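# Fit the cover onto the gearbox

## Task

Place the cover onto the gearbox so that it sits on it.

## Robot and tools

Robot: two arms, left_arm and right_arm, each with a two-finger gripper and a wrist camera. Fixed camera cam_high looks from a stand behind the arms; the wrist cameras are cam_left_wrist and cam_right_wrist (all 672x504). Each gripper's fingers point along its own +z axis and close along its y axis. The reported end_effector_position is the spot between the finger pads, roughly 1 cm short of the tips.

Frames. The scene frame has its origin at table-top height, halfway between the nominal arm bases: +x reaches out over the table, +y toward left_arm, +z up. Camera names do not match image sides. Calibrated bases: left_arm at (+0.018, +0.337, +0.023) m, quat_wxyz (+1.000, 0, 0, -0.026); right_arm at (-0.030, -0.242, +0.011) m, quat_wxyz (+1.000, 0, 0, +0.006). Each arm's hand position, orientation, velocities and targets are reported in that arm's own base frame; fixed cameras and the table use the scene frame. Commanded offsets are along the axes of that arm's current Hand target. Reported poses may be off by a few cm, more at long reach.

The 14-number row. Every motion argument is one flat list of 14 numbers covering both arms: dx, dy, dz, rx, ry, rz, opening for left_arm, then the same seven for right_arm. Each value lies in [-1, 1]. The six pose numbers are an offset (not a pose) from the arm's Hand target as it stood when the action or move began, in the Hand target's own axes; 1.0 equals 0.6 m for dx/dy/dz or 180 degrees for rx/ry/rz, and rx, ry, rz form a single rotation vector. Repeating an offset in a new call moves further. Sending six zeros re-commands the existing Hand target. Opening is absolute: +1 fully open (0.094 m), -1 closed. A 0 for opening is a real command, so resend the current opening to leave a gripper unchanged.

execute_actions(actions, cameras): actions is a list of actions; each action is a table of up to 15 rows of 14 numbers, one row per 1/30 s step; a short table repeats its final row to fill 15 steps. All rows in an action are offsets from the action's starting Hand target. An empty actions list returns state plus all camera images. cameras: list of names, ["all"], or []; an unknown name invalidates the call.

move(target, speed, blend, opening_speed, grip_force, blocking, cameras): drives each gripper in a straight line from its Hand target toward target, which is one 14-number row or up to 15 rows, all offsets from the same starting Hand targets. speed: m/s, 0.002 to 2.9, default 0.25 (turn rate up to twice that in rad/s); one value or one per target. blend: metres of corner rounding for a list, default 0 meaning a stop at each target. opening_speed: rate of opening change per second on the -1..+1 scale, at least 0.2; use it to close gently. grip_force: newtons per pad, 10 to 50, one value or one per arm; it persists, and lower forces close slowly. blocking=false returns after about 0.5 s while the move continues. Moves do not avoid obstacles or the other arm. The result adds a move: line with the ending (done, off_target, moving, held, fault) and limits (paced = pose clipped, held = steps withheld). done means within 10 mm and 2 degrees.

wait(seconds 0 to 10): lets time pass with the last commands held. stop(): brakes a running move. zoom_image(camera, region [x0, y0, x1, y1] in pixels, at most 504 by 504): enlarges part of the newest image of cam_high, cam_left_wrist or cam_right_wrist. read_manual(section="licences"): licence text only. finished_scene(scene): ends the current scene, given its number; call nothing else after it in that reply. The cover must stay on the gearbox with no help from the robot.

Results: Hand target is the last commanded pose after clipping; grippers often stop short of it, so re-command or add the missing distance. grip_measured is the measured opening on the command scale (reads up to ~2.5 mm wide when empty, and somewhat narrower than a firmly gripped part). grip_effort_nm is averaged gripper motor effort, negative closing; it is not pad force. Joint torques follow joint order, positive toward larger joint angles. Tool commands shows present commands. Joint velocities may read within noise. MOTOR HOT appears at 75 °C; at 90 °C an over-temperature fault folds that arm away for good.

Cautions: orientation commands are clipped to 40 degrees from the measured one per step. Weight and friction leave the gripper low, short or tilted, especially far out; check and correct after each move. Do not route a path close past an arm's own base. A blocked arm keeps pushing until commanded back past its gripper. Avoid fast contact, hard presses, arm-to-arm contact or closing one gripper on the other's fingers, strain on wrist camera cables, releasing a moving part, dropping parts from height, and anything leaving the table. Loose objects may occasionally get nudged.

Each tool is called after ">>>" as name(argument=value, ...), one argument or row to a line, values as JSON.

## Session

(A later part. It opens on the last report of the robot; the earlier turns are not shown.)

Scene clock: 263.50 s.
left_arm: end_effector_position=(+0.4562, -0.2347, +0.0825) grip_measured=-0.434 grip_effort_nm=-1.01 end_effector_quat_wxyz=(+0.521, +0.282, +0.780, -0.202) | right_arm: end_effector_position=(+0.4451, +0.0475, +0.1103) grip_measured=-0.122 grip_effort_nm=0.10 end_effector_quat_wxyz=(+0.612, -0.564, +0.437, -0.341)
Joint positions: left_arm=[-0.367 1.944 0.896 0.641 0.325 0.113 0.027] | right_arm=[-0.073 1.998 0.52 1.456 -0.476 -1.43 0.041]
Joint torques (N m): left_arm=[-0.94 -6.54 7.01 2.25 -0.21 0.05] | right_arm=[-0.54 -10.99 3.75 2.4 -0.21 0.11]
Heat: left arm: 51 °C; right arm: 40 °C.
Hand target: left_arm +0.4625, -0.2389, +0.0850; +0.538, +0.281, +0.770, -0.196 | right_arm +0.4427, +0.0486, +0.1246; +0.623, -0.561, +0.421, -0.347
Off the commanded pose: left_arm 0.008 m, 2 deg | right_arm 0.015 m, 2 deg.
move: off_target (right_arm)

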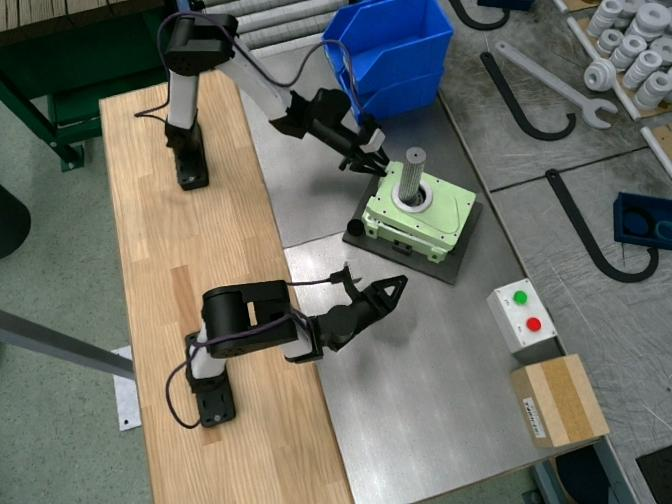

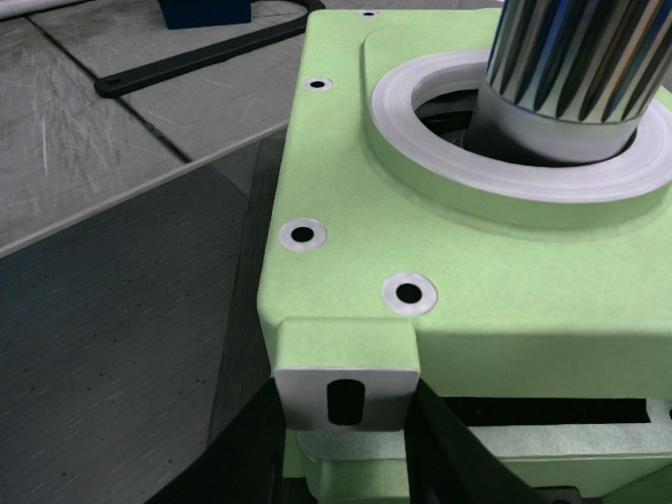

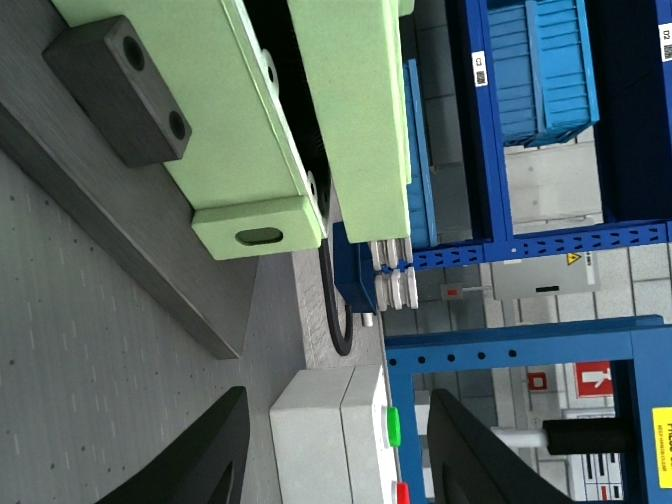

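>>> move(
  target=[0.004,-0.0273,-0.0112,0,0,0,-0.9,0,0,0,0,0,0,-0.12],
  speed=0.06,
  cameras=["all"],
)

>>> zoom_image(
  camera="cam_high",
  region=[345, 160, 465, 270],
)

Scene clock: 265.70 s.
left_arm: end_effector_position=(+0.4517, -0.2380, +0.0818) grip_measured=-0.434 grip_effort_nm=-1.01 end_effector_quat_wxyz=(+0.533, +0.271, +0.777, -0.196) | right_arm: end_effector_position=(+0.4451, +0.0475, +0.1103) grip_measured=-0.122 grip_effort_nm=0.10 end_effector_quat_wxyz=(+0.612, -0.564, +0.437, -0.341)
Joint positions: left_arm=[-0.392 1.944 0.86 0.706 0.277 0.091 0.027] | right_arm=[-0.073 1.998 0.52 1.456 -0.476 -1.43 0.041]
Joint torques (N m): left_arm=[-2.25 -9.09 5.34 1.89 -0.04 0.16] | right_arm=[-0.55 -10.97 3.75 2.4 -0.21 0.11]
Heat: left arm: 50 °C; right arm: 40 °C.
Hand target: left_arm +0.4465, -0.2468, +0.0851; +0.538, +0.280, +0.770, -0.196 | right_arm +0.4427, +0.0486, +0.1246; +0.623, -0.561, +0.421, -0.347
Off the commanded pose: left_arm 0.011 m, 2 deg | right_arm 0.015 m, 2 deg.
move: off_target (left_arm, right_arm)

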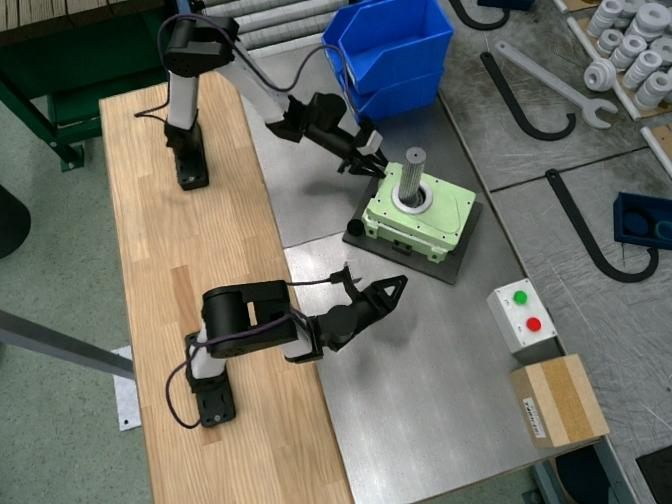

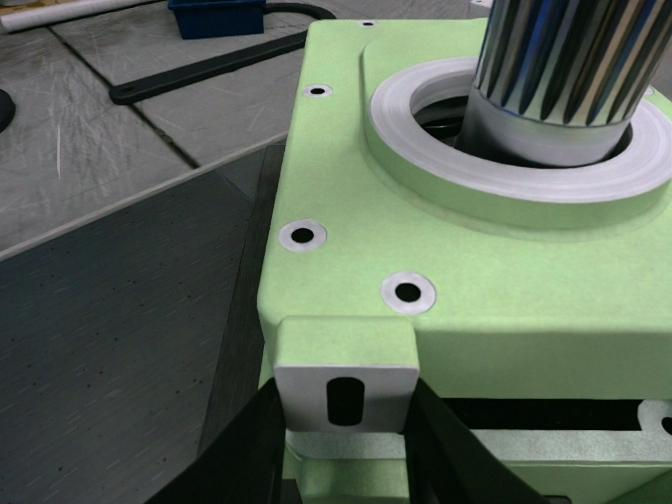

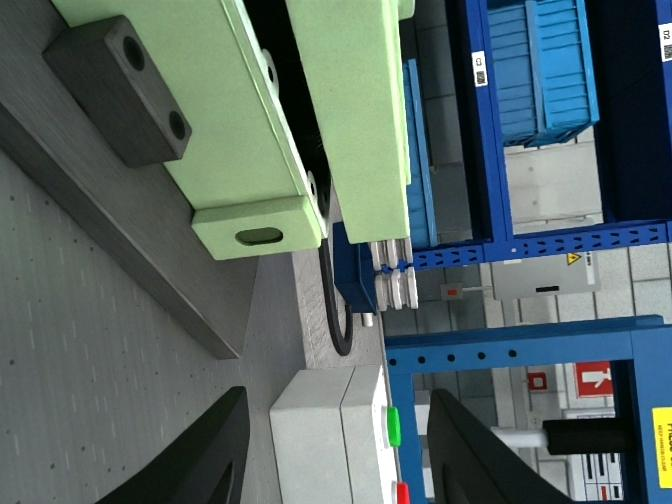

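Scaled by 4.200 from the camera's 672x504 image, which has a finer 960x720 frame.

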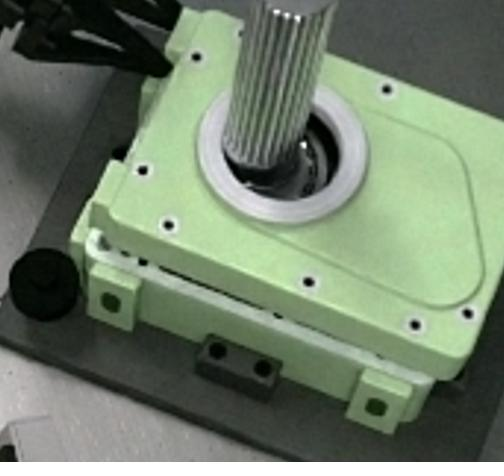

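>>> move(
  target=[0.0061,-0.015,-0.0168,0,0,0,-0.9,0,0,0,0,0,0,-0.12],
  speed=0.06,
  cameras=["all"],
)

>>> zoom_image(
  camera="cam_high",
  region=[345, 160, 465, 270],
)

Scene clock: 267.27 s.
left_arm: end_effector_position=(+0.4413, -0.2396, +0.0775) grip_measured=-0.434 grip_effort_nm=-1.01 end_effector_quat_wxyz=(+0.536, +0.266, +0.779, -0.190) | right_arm: end_effector_position=(+0.4451, +0.0475, +0.1103) grip_measured=-0.122 grip_effort_nm=0.10 end_effector_quat_wxyz=(+0.612, -0.564, +0.437, -0.341)
Joint positions: left_arm=[-0.416 1.932 0.812 0.748 0.237 0.08 0.027] | right_arm=[-0.073 1.998 0.52 1.456 -0.476 -1.43 0.041]
Joint torques (N m): left_arm=[-1.5 -10.86 4.42 1.73 0.19 0.22] | right_arm=[-0.54 -11 3.75 2.4 -0.2 0.12]
Heat: left arm: 50 °C; right arm: 40 °C.
Hand target: left_arm +0.4324, -0.2469, +0.0850; +0.538, +0.281, +0.770, -0.197 | right_arm +0.4427, +0.0486, +0.1246; +0.623, -0.561, +0.421, -0.347
Off the commanded pose: left_arm 0.014 m, 2 deg | right_arm 0.015 m, 2 deg.
move: off_target (left_arm, right_arm)

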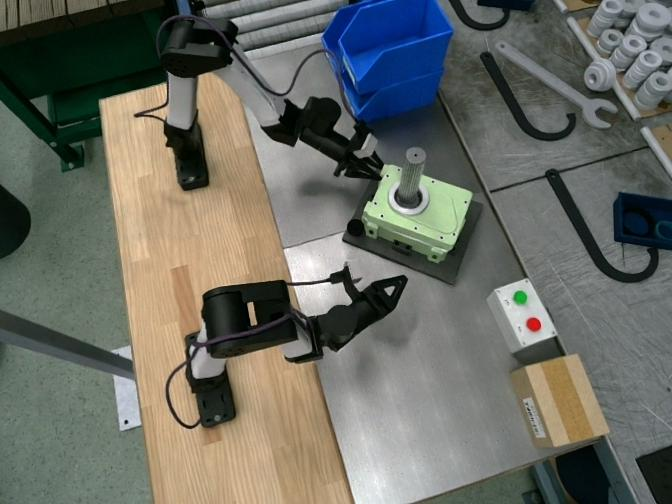

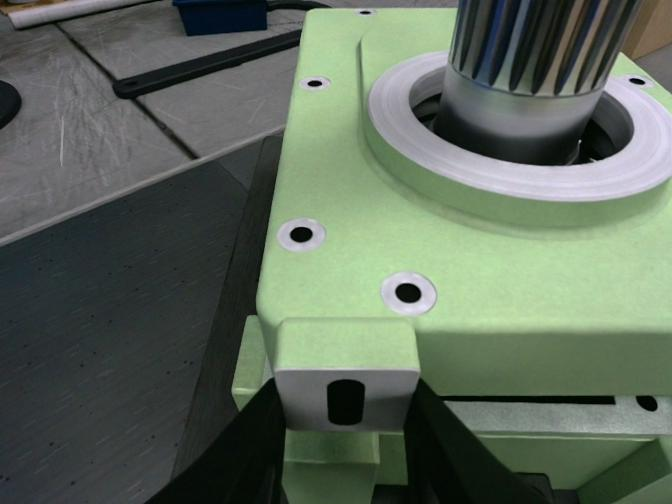

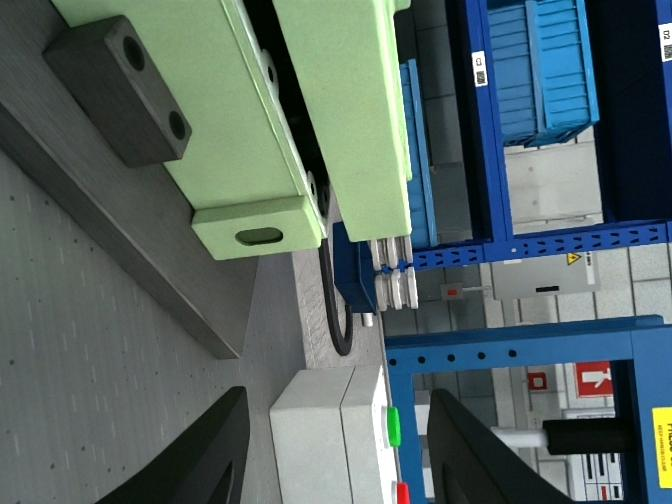

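Scaled by 4.200 from the camera's 672x504 image, which has a finer 960x720 frame.

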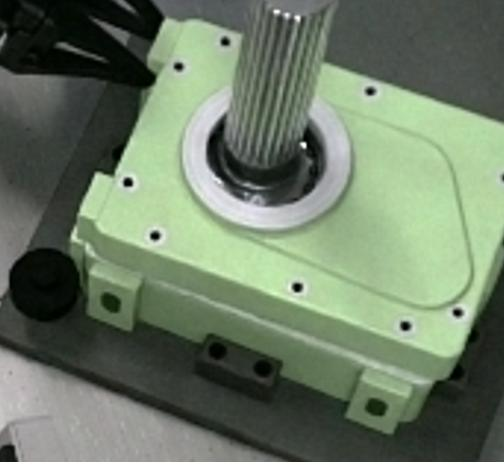

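>>> zoom_image(
  camera="cam_right_wrist",
  region=[200, 0, 430, 260],
)

>>> zoom_image(
  camera="cam_high",
  region=[355, 200, 460, 265],
)

Scaled by 1.938 from the camera's 672x504 image, which has a finer 960x720 frame.

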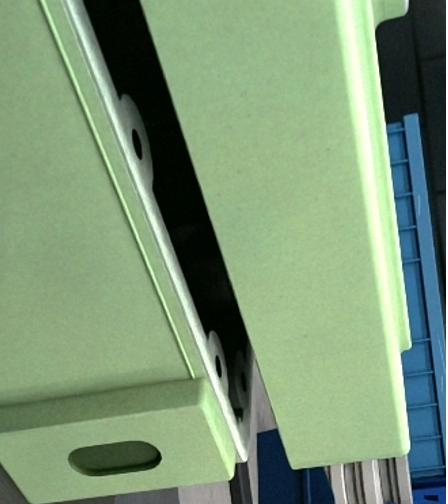

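Scaled by 4.800 from the camera's 672x504 image, which has a finer 960x720 frame.

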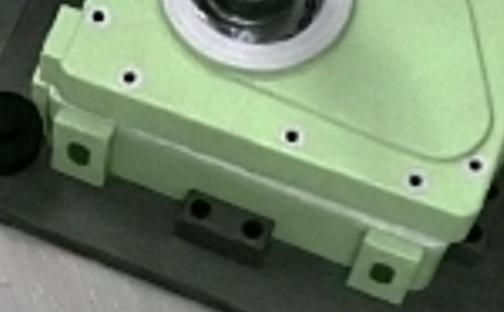

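>>> zoom_image(
  camera="cam_left_wrist",
  region=[200, 290, 470, 504],
)

Scaled by 1.867 from the camera's 672x504 image, which has a finer 960x720 frame.

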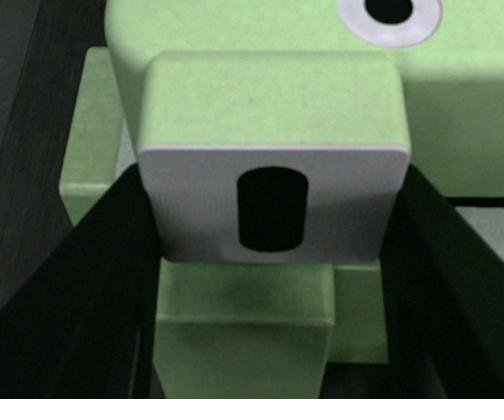

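>>> move(
  target=[-0.0044,0.0391,0.012,0,0,0,-0.9,0,0,0,0,0,0,-0.12],
  speed=0.05,
  cameras=["cam_left_wrist"],
)

>>> zoom_image(
  camera="cam_left_wrist",
  region=[200, 290, 470, 504],
)

Scene clock: 273.73 s.
left_arm: end_effector_position=(+0.4461, -0.2333, +0.0794) grip_measured=-0.434 grip_effort_nm=-1.01 end_effector_quat_wxyz=(+0.532, +0.277, +0.775, -0.197) | right_arm: end_effector_position=(+0.4451, +0.0475, +0.1103) grip_measured=-0.122 grip_effort_nm=0.10 end_effector_quat_wxyz=(+0.612, -0.564, +0.437, -0.341)
Joint positions: left_arm=[-0.381 1.932 0.831 0.72 0.296 0.105 0.027] | right_arm=[-0.073 1.998 0.52 1.456 -0.476 -1.43 0.041]
Joint torques (N m): left_arm=[0.84 -7.69 8.65 1.74 0.14 0.14] | right_arm=[-0.57 -10.99 3.75 2.4 -0.21 0.11]
Heat: left arm: 49 °C; right arm: 39 °C.
Hand target: left_arm +0.4534, -0.2337, +0.0850; +0.538, +0.281, +0.770, -0.197 | right_arm +0.4427, +0.0486, +0.1246; +0.623, -0.561, +0.421, -0.347
Off the commanded pose: left_arm 0.009 m, 1 deg | right_arm 0.015 m, 2 deg.
move: off_target (right_arm)
Images, in order (width x height): cam_left_wrist 672x504.

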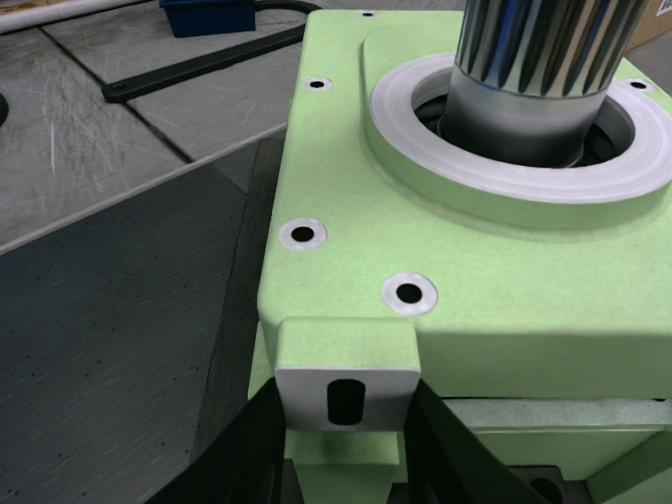

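Scaled by 1.867 from the camera's 672x504 image, which has a finer 960x720 frame.

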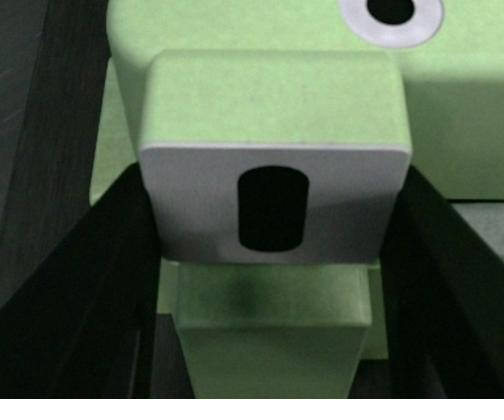

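>>> move(
  target=[0.0313,0,0.0115,0,0,0,-0.9,0,0,0,0,0,0,-0.12],
  speed=0.05,
  cameras=["all"],
)

>>> zoom_image(
  camera="cam_high",
  region=[355, 190, 460, 265],
)

>>> zoom_image(
  camera="cam_right_wrist",
  region=[200, 0, 430, 260],
)

Scene clock: 275.27 s.
left_arm: end_effector_position=(+0.4513, -0.2345, +0.0762) grip_measured=-0.434 grip_effort_nm=-1.01 end_effector_quat_wxyz=(+0.547, +0.277, +0.763, -0.204) | right_arm: end_effector_position=(+0.4451, +0.0475, +0.1103) grip_measured=-0.122 grip_effort_nm=0.10 end_effector_quat_wxyz=(+0.612, -0.564, +0.437, -0.341)
Joint positions: left_arm=[-0.374 1.981 0.831 0.809 0.313 0.101 0.027] | right_arm=[-0.073 1.998 0.52 1.456 -0.476 -1.43 0.041]
Joint torques (N m): left_arm=[0.17 -6.35 6.83 1.65 -0.07 0.22] | right_arm=[-0.54 -10.96 3.73 2.4 -0.2 0.11]
Motor temperatures (°C): left_arm=[21 48 43 47 23 22 23] | right_arm=[23 37 34 39 21 19 20]
Heat: left arm: 48 °C; right arm: 39 °C.
Hand target: left_arm +0.4534, -0.2337, +0.0649; +0.538, +0.280, +0.770, -0.196 | right_arm +0.4427, +0.0486, +0.1246; +0.623, -0.561, +0.421, -0.347
Off the commanded pose: left_arm 0.011 m, 2 deg | right_arm 0.015 m, 2 deg.
move: off_target (left_arm, right_arm)

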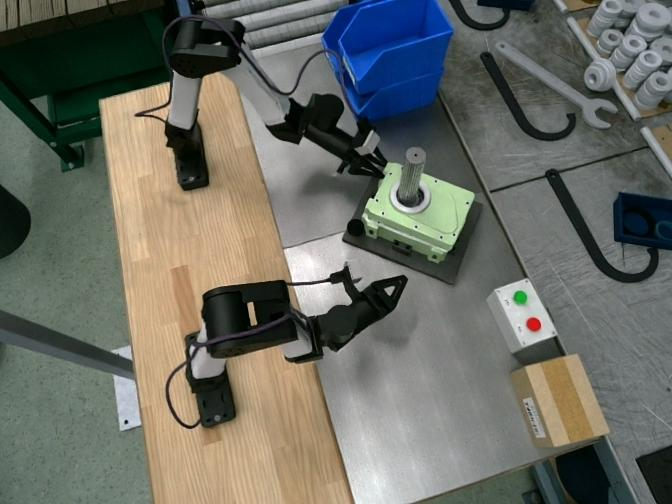

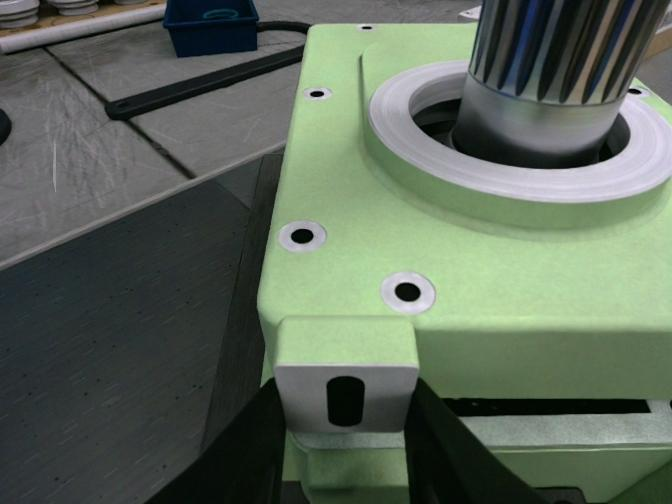

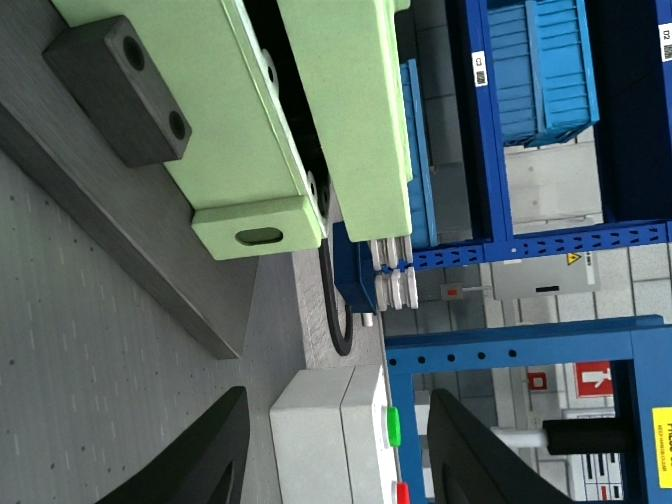

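Scaled by 4.800 from the camera's 672x504 image, which has a finer 960x720 frame.

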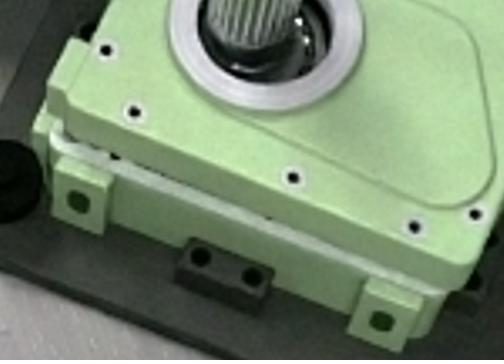

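Scaled by 1.938 from the camera's 672x504 image, which has a finer 960x720 frame.

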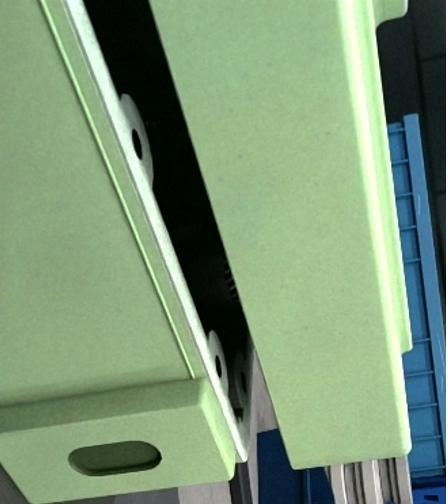

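>>> move(
  target=[-0.016,-0.0185,-0.0293,0,0,0,-0.9,0,0,0,0,0,0,-0.12],
  speed=0.06,
  cameras=["all"],
)

>>> zoom_image(
  camera="cam_high",
  region=[355, 165, 460, 265],
)

>>> zoom_image(
  camera="cam_left_wrist",
  region=[200, 290, 470, 504],
)

Scene clock: 279.33 s.
left_arm: end_effector_position=(+0.4423, -0.2329, +0.0745) grip_measured=-0.434 grip_effort_nm=-1.01 end_effector_quat_wxyz=(+0.538, +0.273, +0.772, -0.198) | right_arm: end_effector_position=(+0.4451, +0.0475, +0.1103) grip_measured=-0.122 grip_effort_nm=0.10 end_effector_quat_wxyz=(+0.612, -0.564, +0.437, -0.341)
Joint positions: left_arm=[-0.386 1.947 0.8 0.783 0.287 0.096 0.027] | right_arm=[-0.073 1.998 0.52 1.456 -0.476 -1.43 0.041]
Joint torques (N m): left_arm=[-0.57 -11.15 4.33 1.57 0.05 0.18] | right_arm=[-0.54 -10.97 3.74 2.4 -0.21 0.11]
Heat: left arm: 47 °C; right arm: 39 °C.
Hand target: left_arm +0.4361, -0.2339, +0.0800; +0.538, +0.281, +0.770, -0.196 | right_arm +0.4427, +0.0486, +0.1246; +0.623, -0.561, +0.421, -0.347
Off the commanded pose: left_arm 0.008 m, 1 deg | right_arm 0.015 m, 2 deg.
move: off_target (right_arm)

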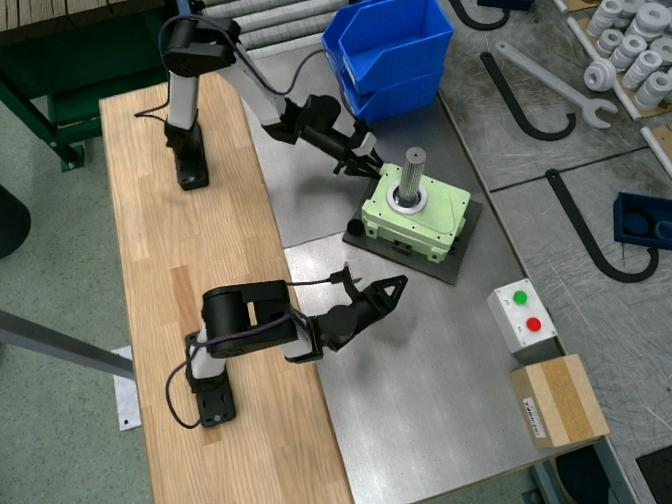

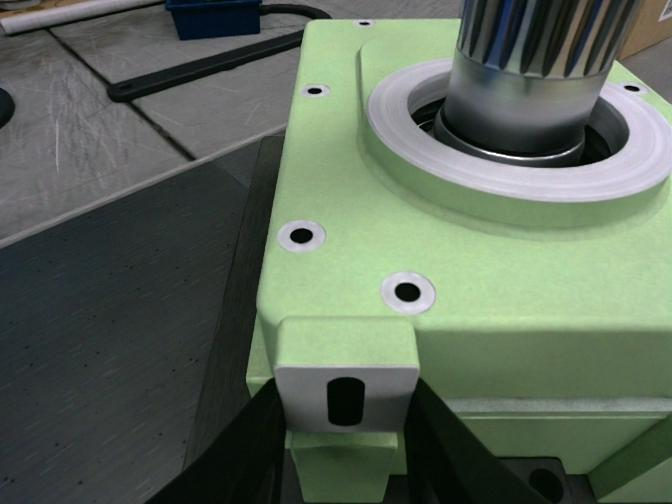

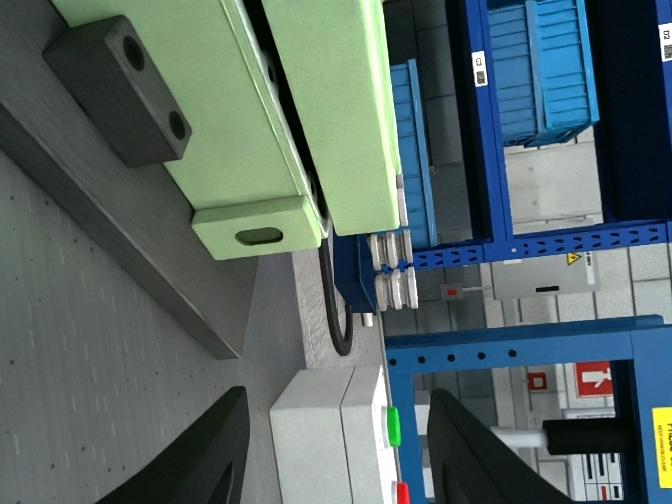

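Scaled by 4.800 from the camera's 672x504 image, which has a finer 960x720 frame.

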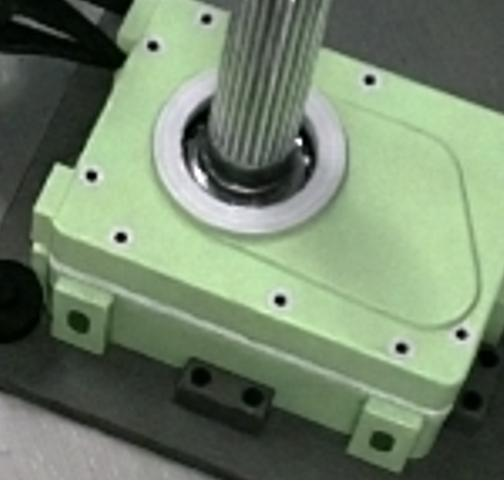

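Scaled by 1.867 from the camera's 672x504 image, which has a finer 960x720 frame.

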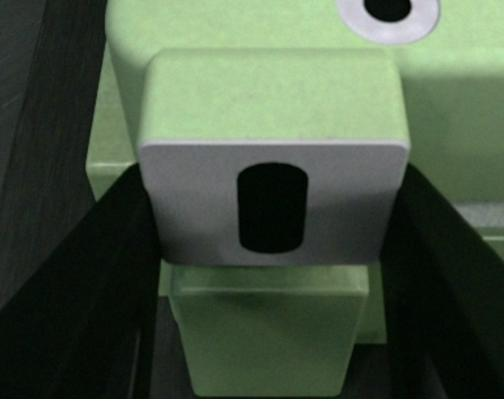

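>>> move(
  target=[0.0391, 0, 0.0144, 0, 0, 0, -0.9, 0, 0, 0, 0, 0, 0, -0.12],
  speed=0.08,
  cameras=["cam_high", "cam_left_wrist", "cam_right_wrist"],
)

Scene clock: 282.70 s.
left_arm: end_effector_position=(+0.4424, -0.2330, +0.0738) grip_measured=-0.434 grip_effort_nm=-1.01 end_effector_quat_wxyz=(+0.556, +0.270, +0.760, -0.201) | right_arm: end_effector_position=(+0.4451, +0.0475, +0.1103) grip_measured=-0.122 grip_effort_nm=0.10 end_effector_quat_wxyz=(+0.612, -0.564, +0.437, -0.341)
Joint positions: left_arm=[-0.386 1.976 0.777 0.88 0.288 0.089 0.027] | right_arm=[-0.073 1.998 0.52 1.456 -0.476 -1.43 0.041]
Joint torques (N m): left_arm=[-0.53 -6.13 4.42 1.69 0.03 0.29] | right_arm=[-0.55 -10.97 3.74 2.39 -0.2 0.11]
Heat: left arm: 47 °C; right arm: 39 °C.
Hand target: left_arm +0.4362, -0.2339, +0.0552; +0.538, +0.281, +0.770, -0.197 | right_arm +0.4427, +0.0486, +0.1246; +0.623, -0.561, +0.421, -0.347
Off the commanded pose: left_arm 0.020 m, 3 deg | right_arm 0.015 m, 2 deg.
move: off_target (left_arm, right_arm)

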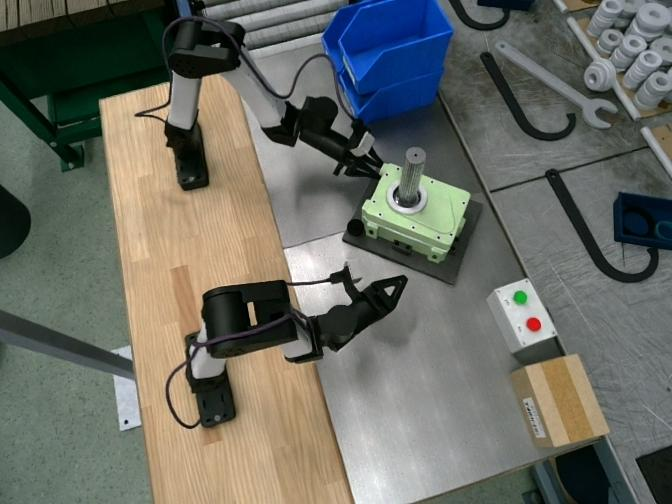

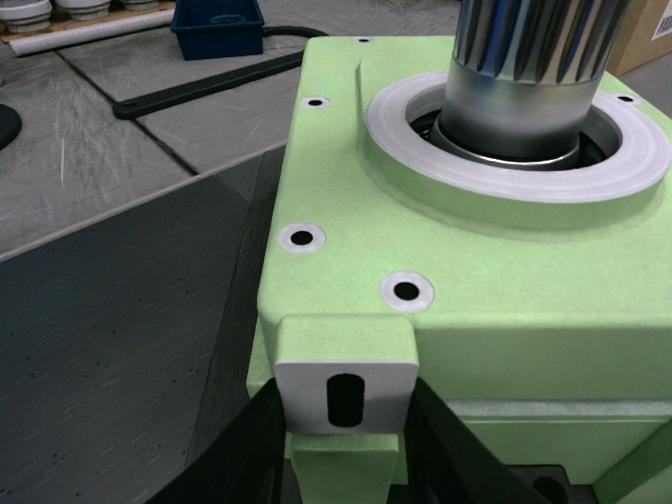

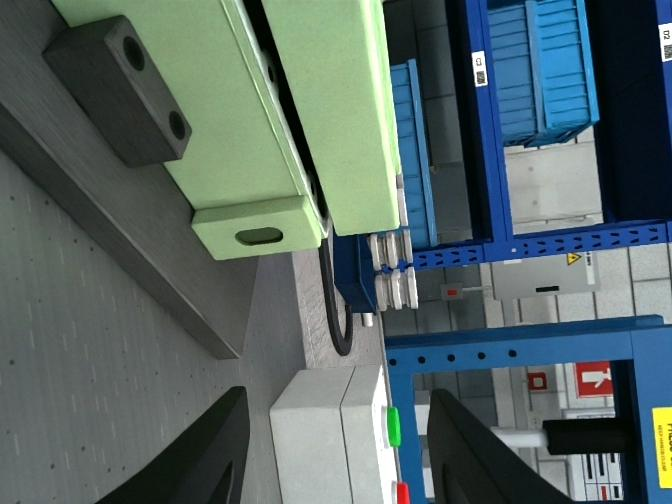

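>>> zoom_image(
  camera="cam_left_wrist",
  region=[230, 280, 500, 504],
)

>>> zoom_image(
  camera="cam_high",
  region=[340, 140, 490, 290],
)

>>> zoom_image(
  camera="cam_right_wrist",
  region=[180, 0, 420, 280],
)

Scaled by 1.867 from the camera's 672x504 image, which has a finer 960x720 frame.

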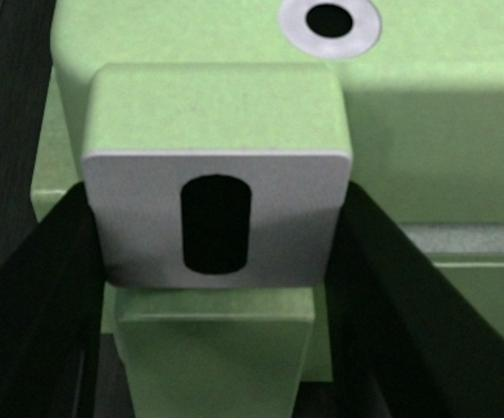

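Scaled by 3.360 from the camera's 672x504 image, which has a finer 960x720 frame.

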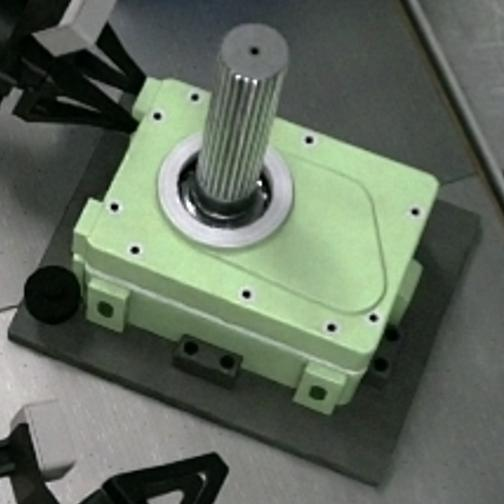

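Scaled by 1.800 from the camera's 672x504 image, which has a finer 960x720 frame.

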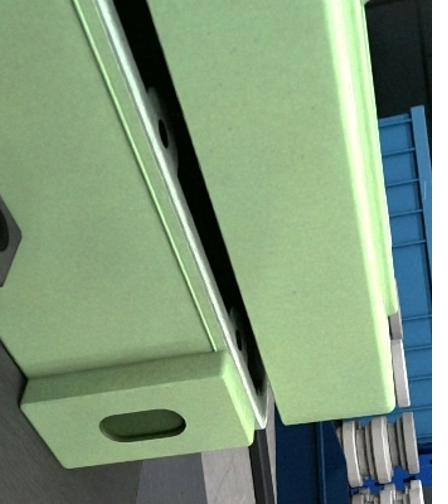

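>>> move(
  target=[-0.0069, 0, 0.0188, 0, 0, 0, -0.9, 0, 0, 0, 0, 0, 0, -0.12],
  speed=0.08,
  cameras=["cam_high", "cam_left_wrist", "cam_right_wrist"],
)

>>> zoom_image(
  camera="cam_right_wrist",
  region=[180, 0, 420, 280],
)

Scene clock: 288.47 s.
left_arm: end_effector_position=(+0.4425, -0.2338, +0.0669) grip_measured=-0.434 grip_effort_nm=-1.01 end_effector_quat_wxyz=(+0.551, +0.270, +0.764, -0.202) | right_arm: end_effector_position=(+0.4451, +0.0475, +0.1103) grip_measured=-0.122 grip_effort_nm=0.10 end_effector_quat_wxyz=(+0.612, -0.564, +0.437, -0.341)
Joint positions: left_arm=[-0.387 1.996 0.78 0.885 0.287 0.086 0.027] | right_arm=[-0.073 1.998 0.52 1.456 -0.476 -1.43 0.041]
Joint torques (N m): left_arm=[-1.42 -5.44 8.62 1.45 -0.07 0.29] | right_arm=[-0.57 -10.99 3.74 2.4 -0.21 0.11]
Heat: left arm: 45 °C; right arm: 39 °C.
Hand target: left_arm +0.4454, -0.2416, +0.0551; +0.538, +0.281, +0.770, -0.197 | right_arm +0.4427, +0.0486, +0.1246; +0.623, -0.561, +0.421, -0.347
Off the commanded pose: left_arm 0.014 m, 2 deg | right_arm 0.015 m, 2 deg.
move: off_target (left_arm, right_arm)

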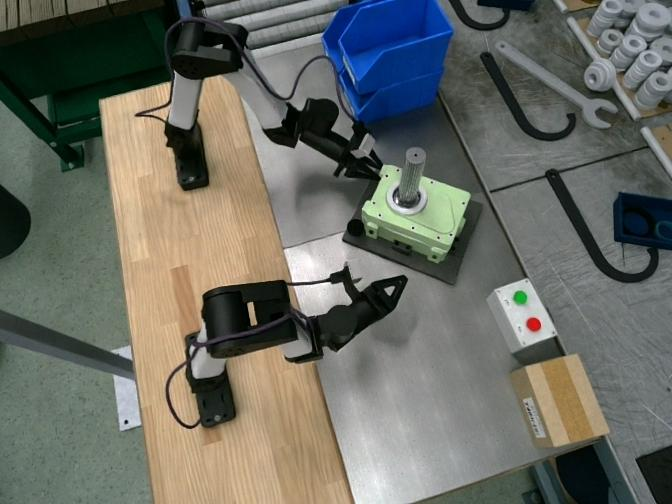

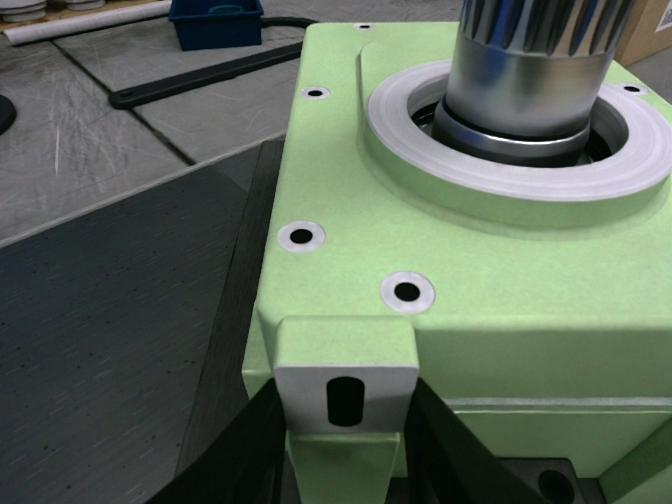

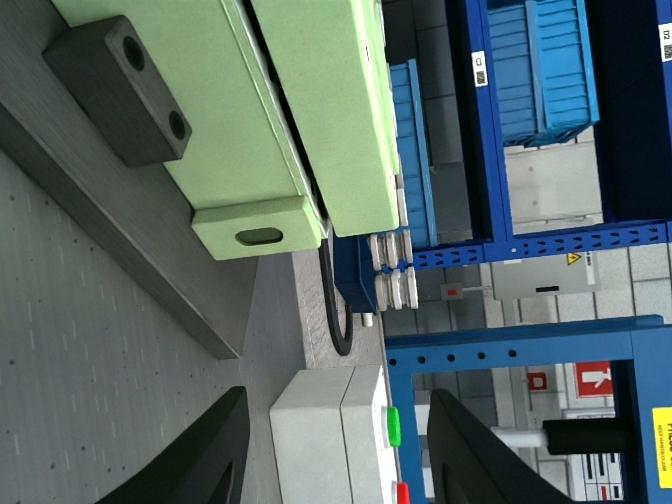

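Scaled by 1.800 from the camera's 672x504 image, which has a finer 960x720 frame.

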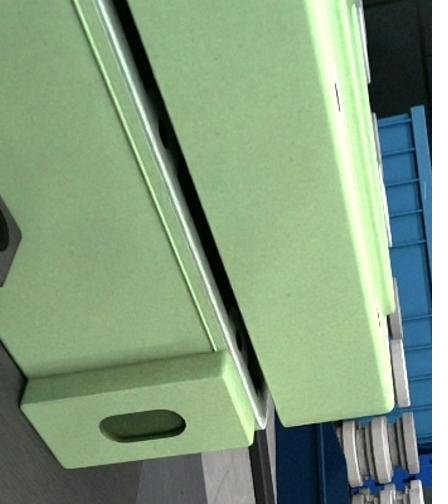

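>>> move(
  target=[0.0278, 0, 0.0209, 0, 0, 0, -0.9, 0, 0, 0, 0, 0, 0, -0.12],
  speed=0.08,
  cameras=["cam_high", "cam_left_wrist", "cam_right_wrist"],
)

>>> zoom_image(
  camera="cam_right_wrist",
  region=[180, 0, 420, 280],
)

>>> zoom_image(
  camera="cam_high",
  region=[340, 140, 490, 290],
)

Scene clock: 290.67 s.
left_arm: end_effector_position=(+0.4447, -0.2340, +0.0662) grip_measured=-0.434 grip_effort_nm=-1.01 end_effector_quat_wxyz=(+0.568, +0.272, +0.747, -0.212) | right_arm: end_effector_position=(+0.4451, +0.0475, +0.1103) grip_measured=-0.122 grip_effort_nm=0.10 end_effector_quat_wxyz=(+0.612, -0.564, +0.437, -0.341)
Joint positions: left_arm=[-0.376 2.04 0.772 0.984 0.318 0.084 0.027] | right_arm=[-0.073 1.998 0.52 1.456 -0.476 -1.43 0.041]
Joint torques (N m): left_arm=[-3.02 -2.61 9.58 1.18 -0.43 0.32] | right_arm=[-0.57 -10.97 3.74 2.39 -0.21 0.11]
Heat: left arm: 45 °C; right arm: 39 °C.
Hand target: left_arm +0.4501, -0.2455, +0.0352; +0.538, +0.280, +0.770, -0.196 | right_arm +0.4427, +0.0486, +0.1246; +0.623, -0.561, +0.421, -0.347
Off the commanded pose: left_arm 0.034 m, 5 deg | right_arm 0.015 m, 2 deg.
move: off_target (left_arm, right_arm)

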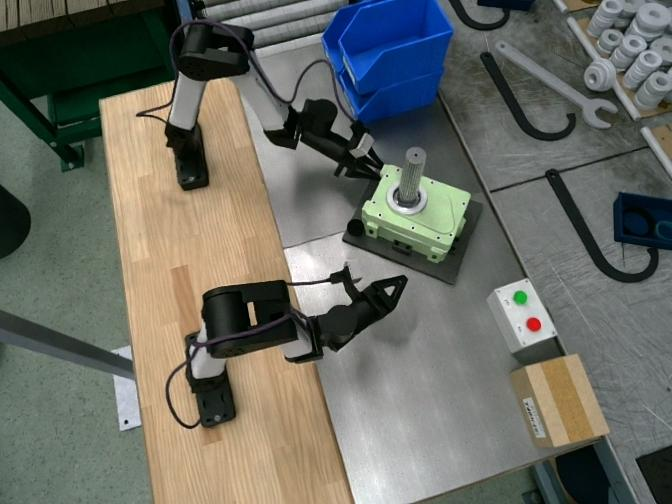

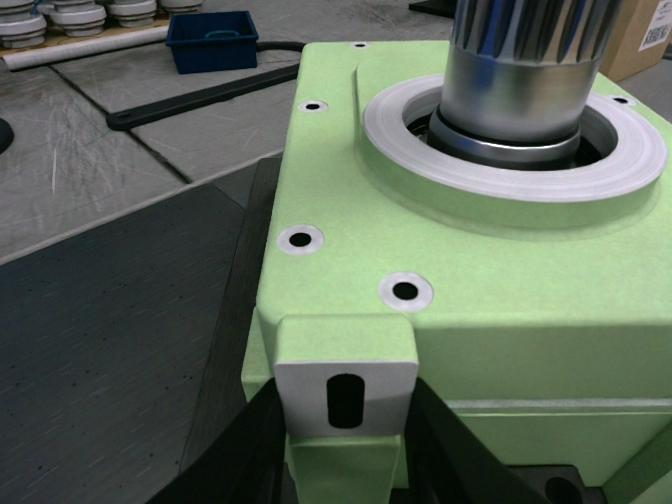

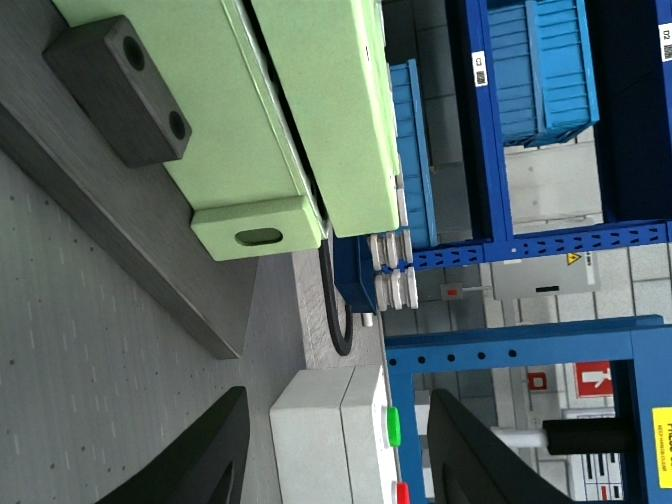

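Scaled by 1.800 from the camera's 672x504 image, which has a finer 960x720 frame.

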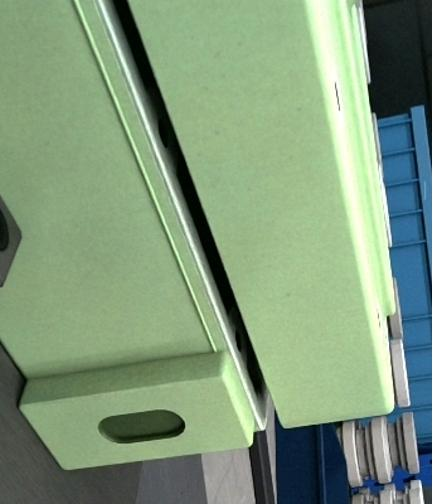

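Scaled by 3.360 from the camera's 672x504 image, which has a finer 960x720 frame.

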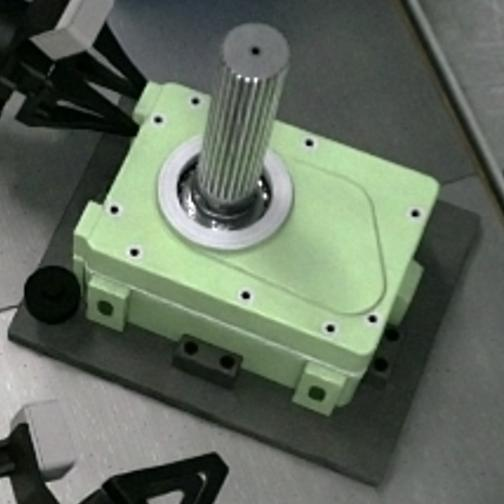

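>>> zoom_image(
  camera="cam_left_wrist",
  region=[400, 340, 672, 480],
)

>>> zoom_image(
  camera="cam_high",
  region=[355, 205, 475, 275],
)

Scaled by 1.853 from the camera's 672x504 image, which has a finer 960x720 frame.

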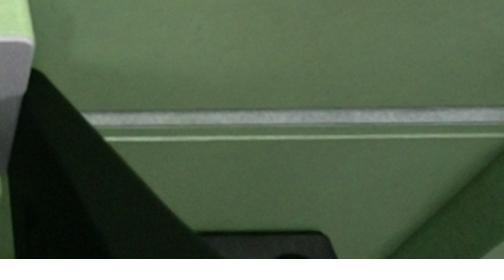

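Scaled by 4.200 from the camera's 672x504 image, which has a finer 960x720 frame.

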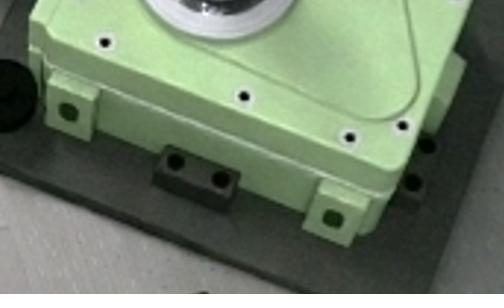

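>>> move(
  target=[
    [-0.0647, 0, -0.0415, 0, 0, 0, -0.9, 0, 0, 0, 0, 0, 0, -0.12],
    [-0.059, 0, -0.0572, 0, 0, 0, -0.9, 0, 0, 0, 0, 0, 0, -0.12],
  ],
  speed=0.08,
  cameras=["cam_high", "cam_left_wrist", "cam_right_wrist"],
)

>>> zoom_image(
  camera="cam_right_wrist",
  region=[180, 0, 420, 280],
)

Scene clock: 299.60 s.
left_arm: end_effector_position=(+0.4430, -0.2329, +0.0690) grip_measured=-0.434 grip_effort_nm=-1.01 end_effector_quat_wxyz=(+0.534, +0.273, +0.775, -0.199) | right_arm: end_effector_position=(+0.4451, +0.0475, +0.1103) grip_measured=-0.122 grip_effort_nm=0.11 end_effector_quat_wxyz=(+0.612, -0.564, +0.437, -0.341)
Joint positions: left_arm=[-0.384 1.963 0.804 0.786 0.291 0.095 0.027] | right_arm=[-0.073 1.998 0.52 1.456 -0.476 -1.43 0.041]
Joint torques (N m): left_arm=[-0.54 -12.94 3.23 1.61 0.02 0.21] | right_arm=[-0.55 -10.97 3.71 2.39 -0.21 0.11]
Motor temperatures (°C): left_arm=[21 43 42 44 23 22 23] | right_arm=[23 37 32 39 20 19 19]
Heat: left arm: 44 °C; right arm: 39 °C.
Hand target: left_arm +0.4348, -0.2325, +0.0803; +0.538, +0.281, +0.770, -0.196 | right_arm +0.4427, +0.0486, +0.1246; +0.623, -0.561, +0.421, -0.347
Off the commanded pose: left_arm 0.014 m, 1 deg | right_arm 0.015 m, 2 deg.
move: off_target (left_arm, right_arm)

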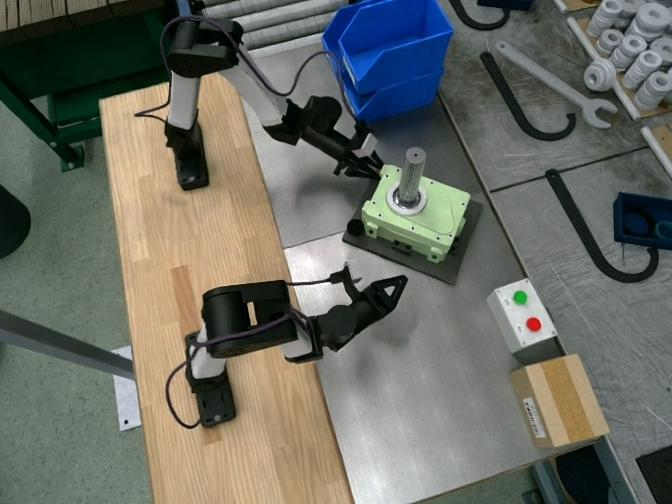

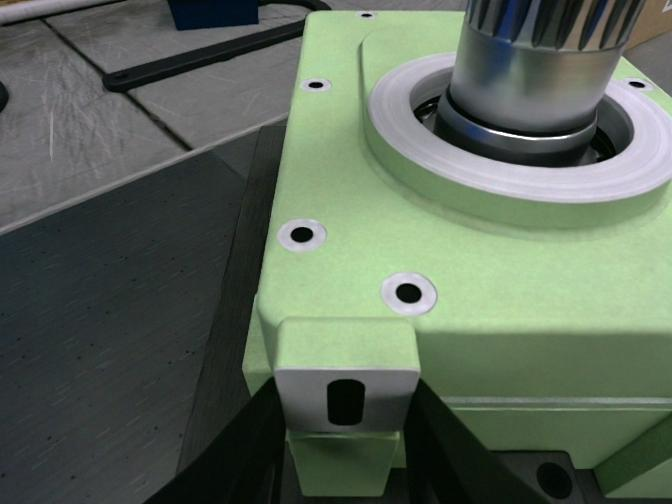

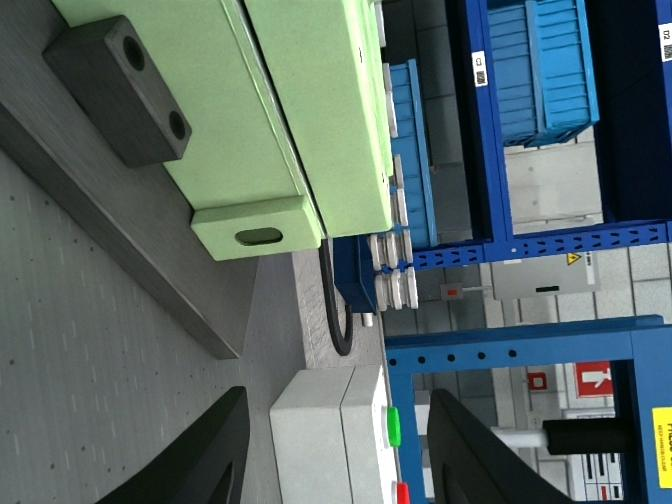

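Scaled by 1.800 from the camera's 672x504 image, which has a finer 960x720 frame.

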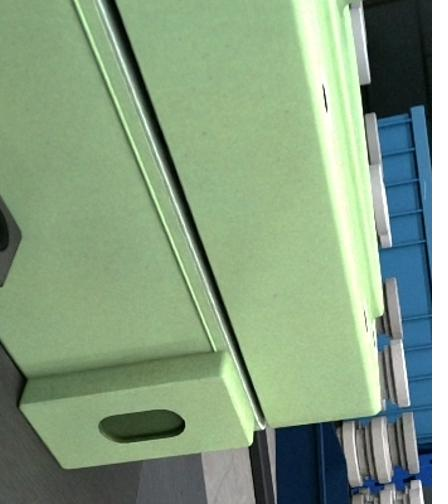

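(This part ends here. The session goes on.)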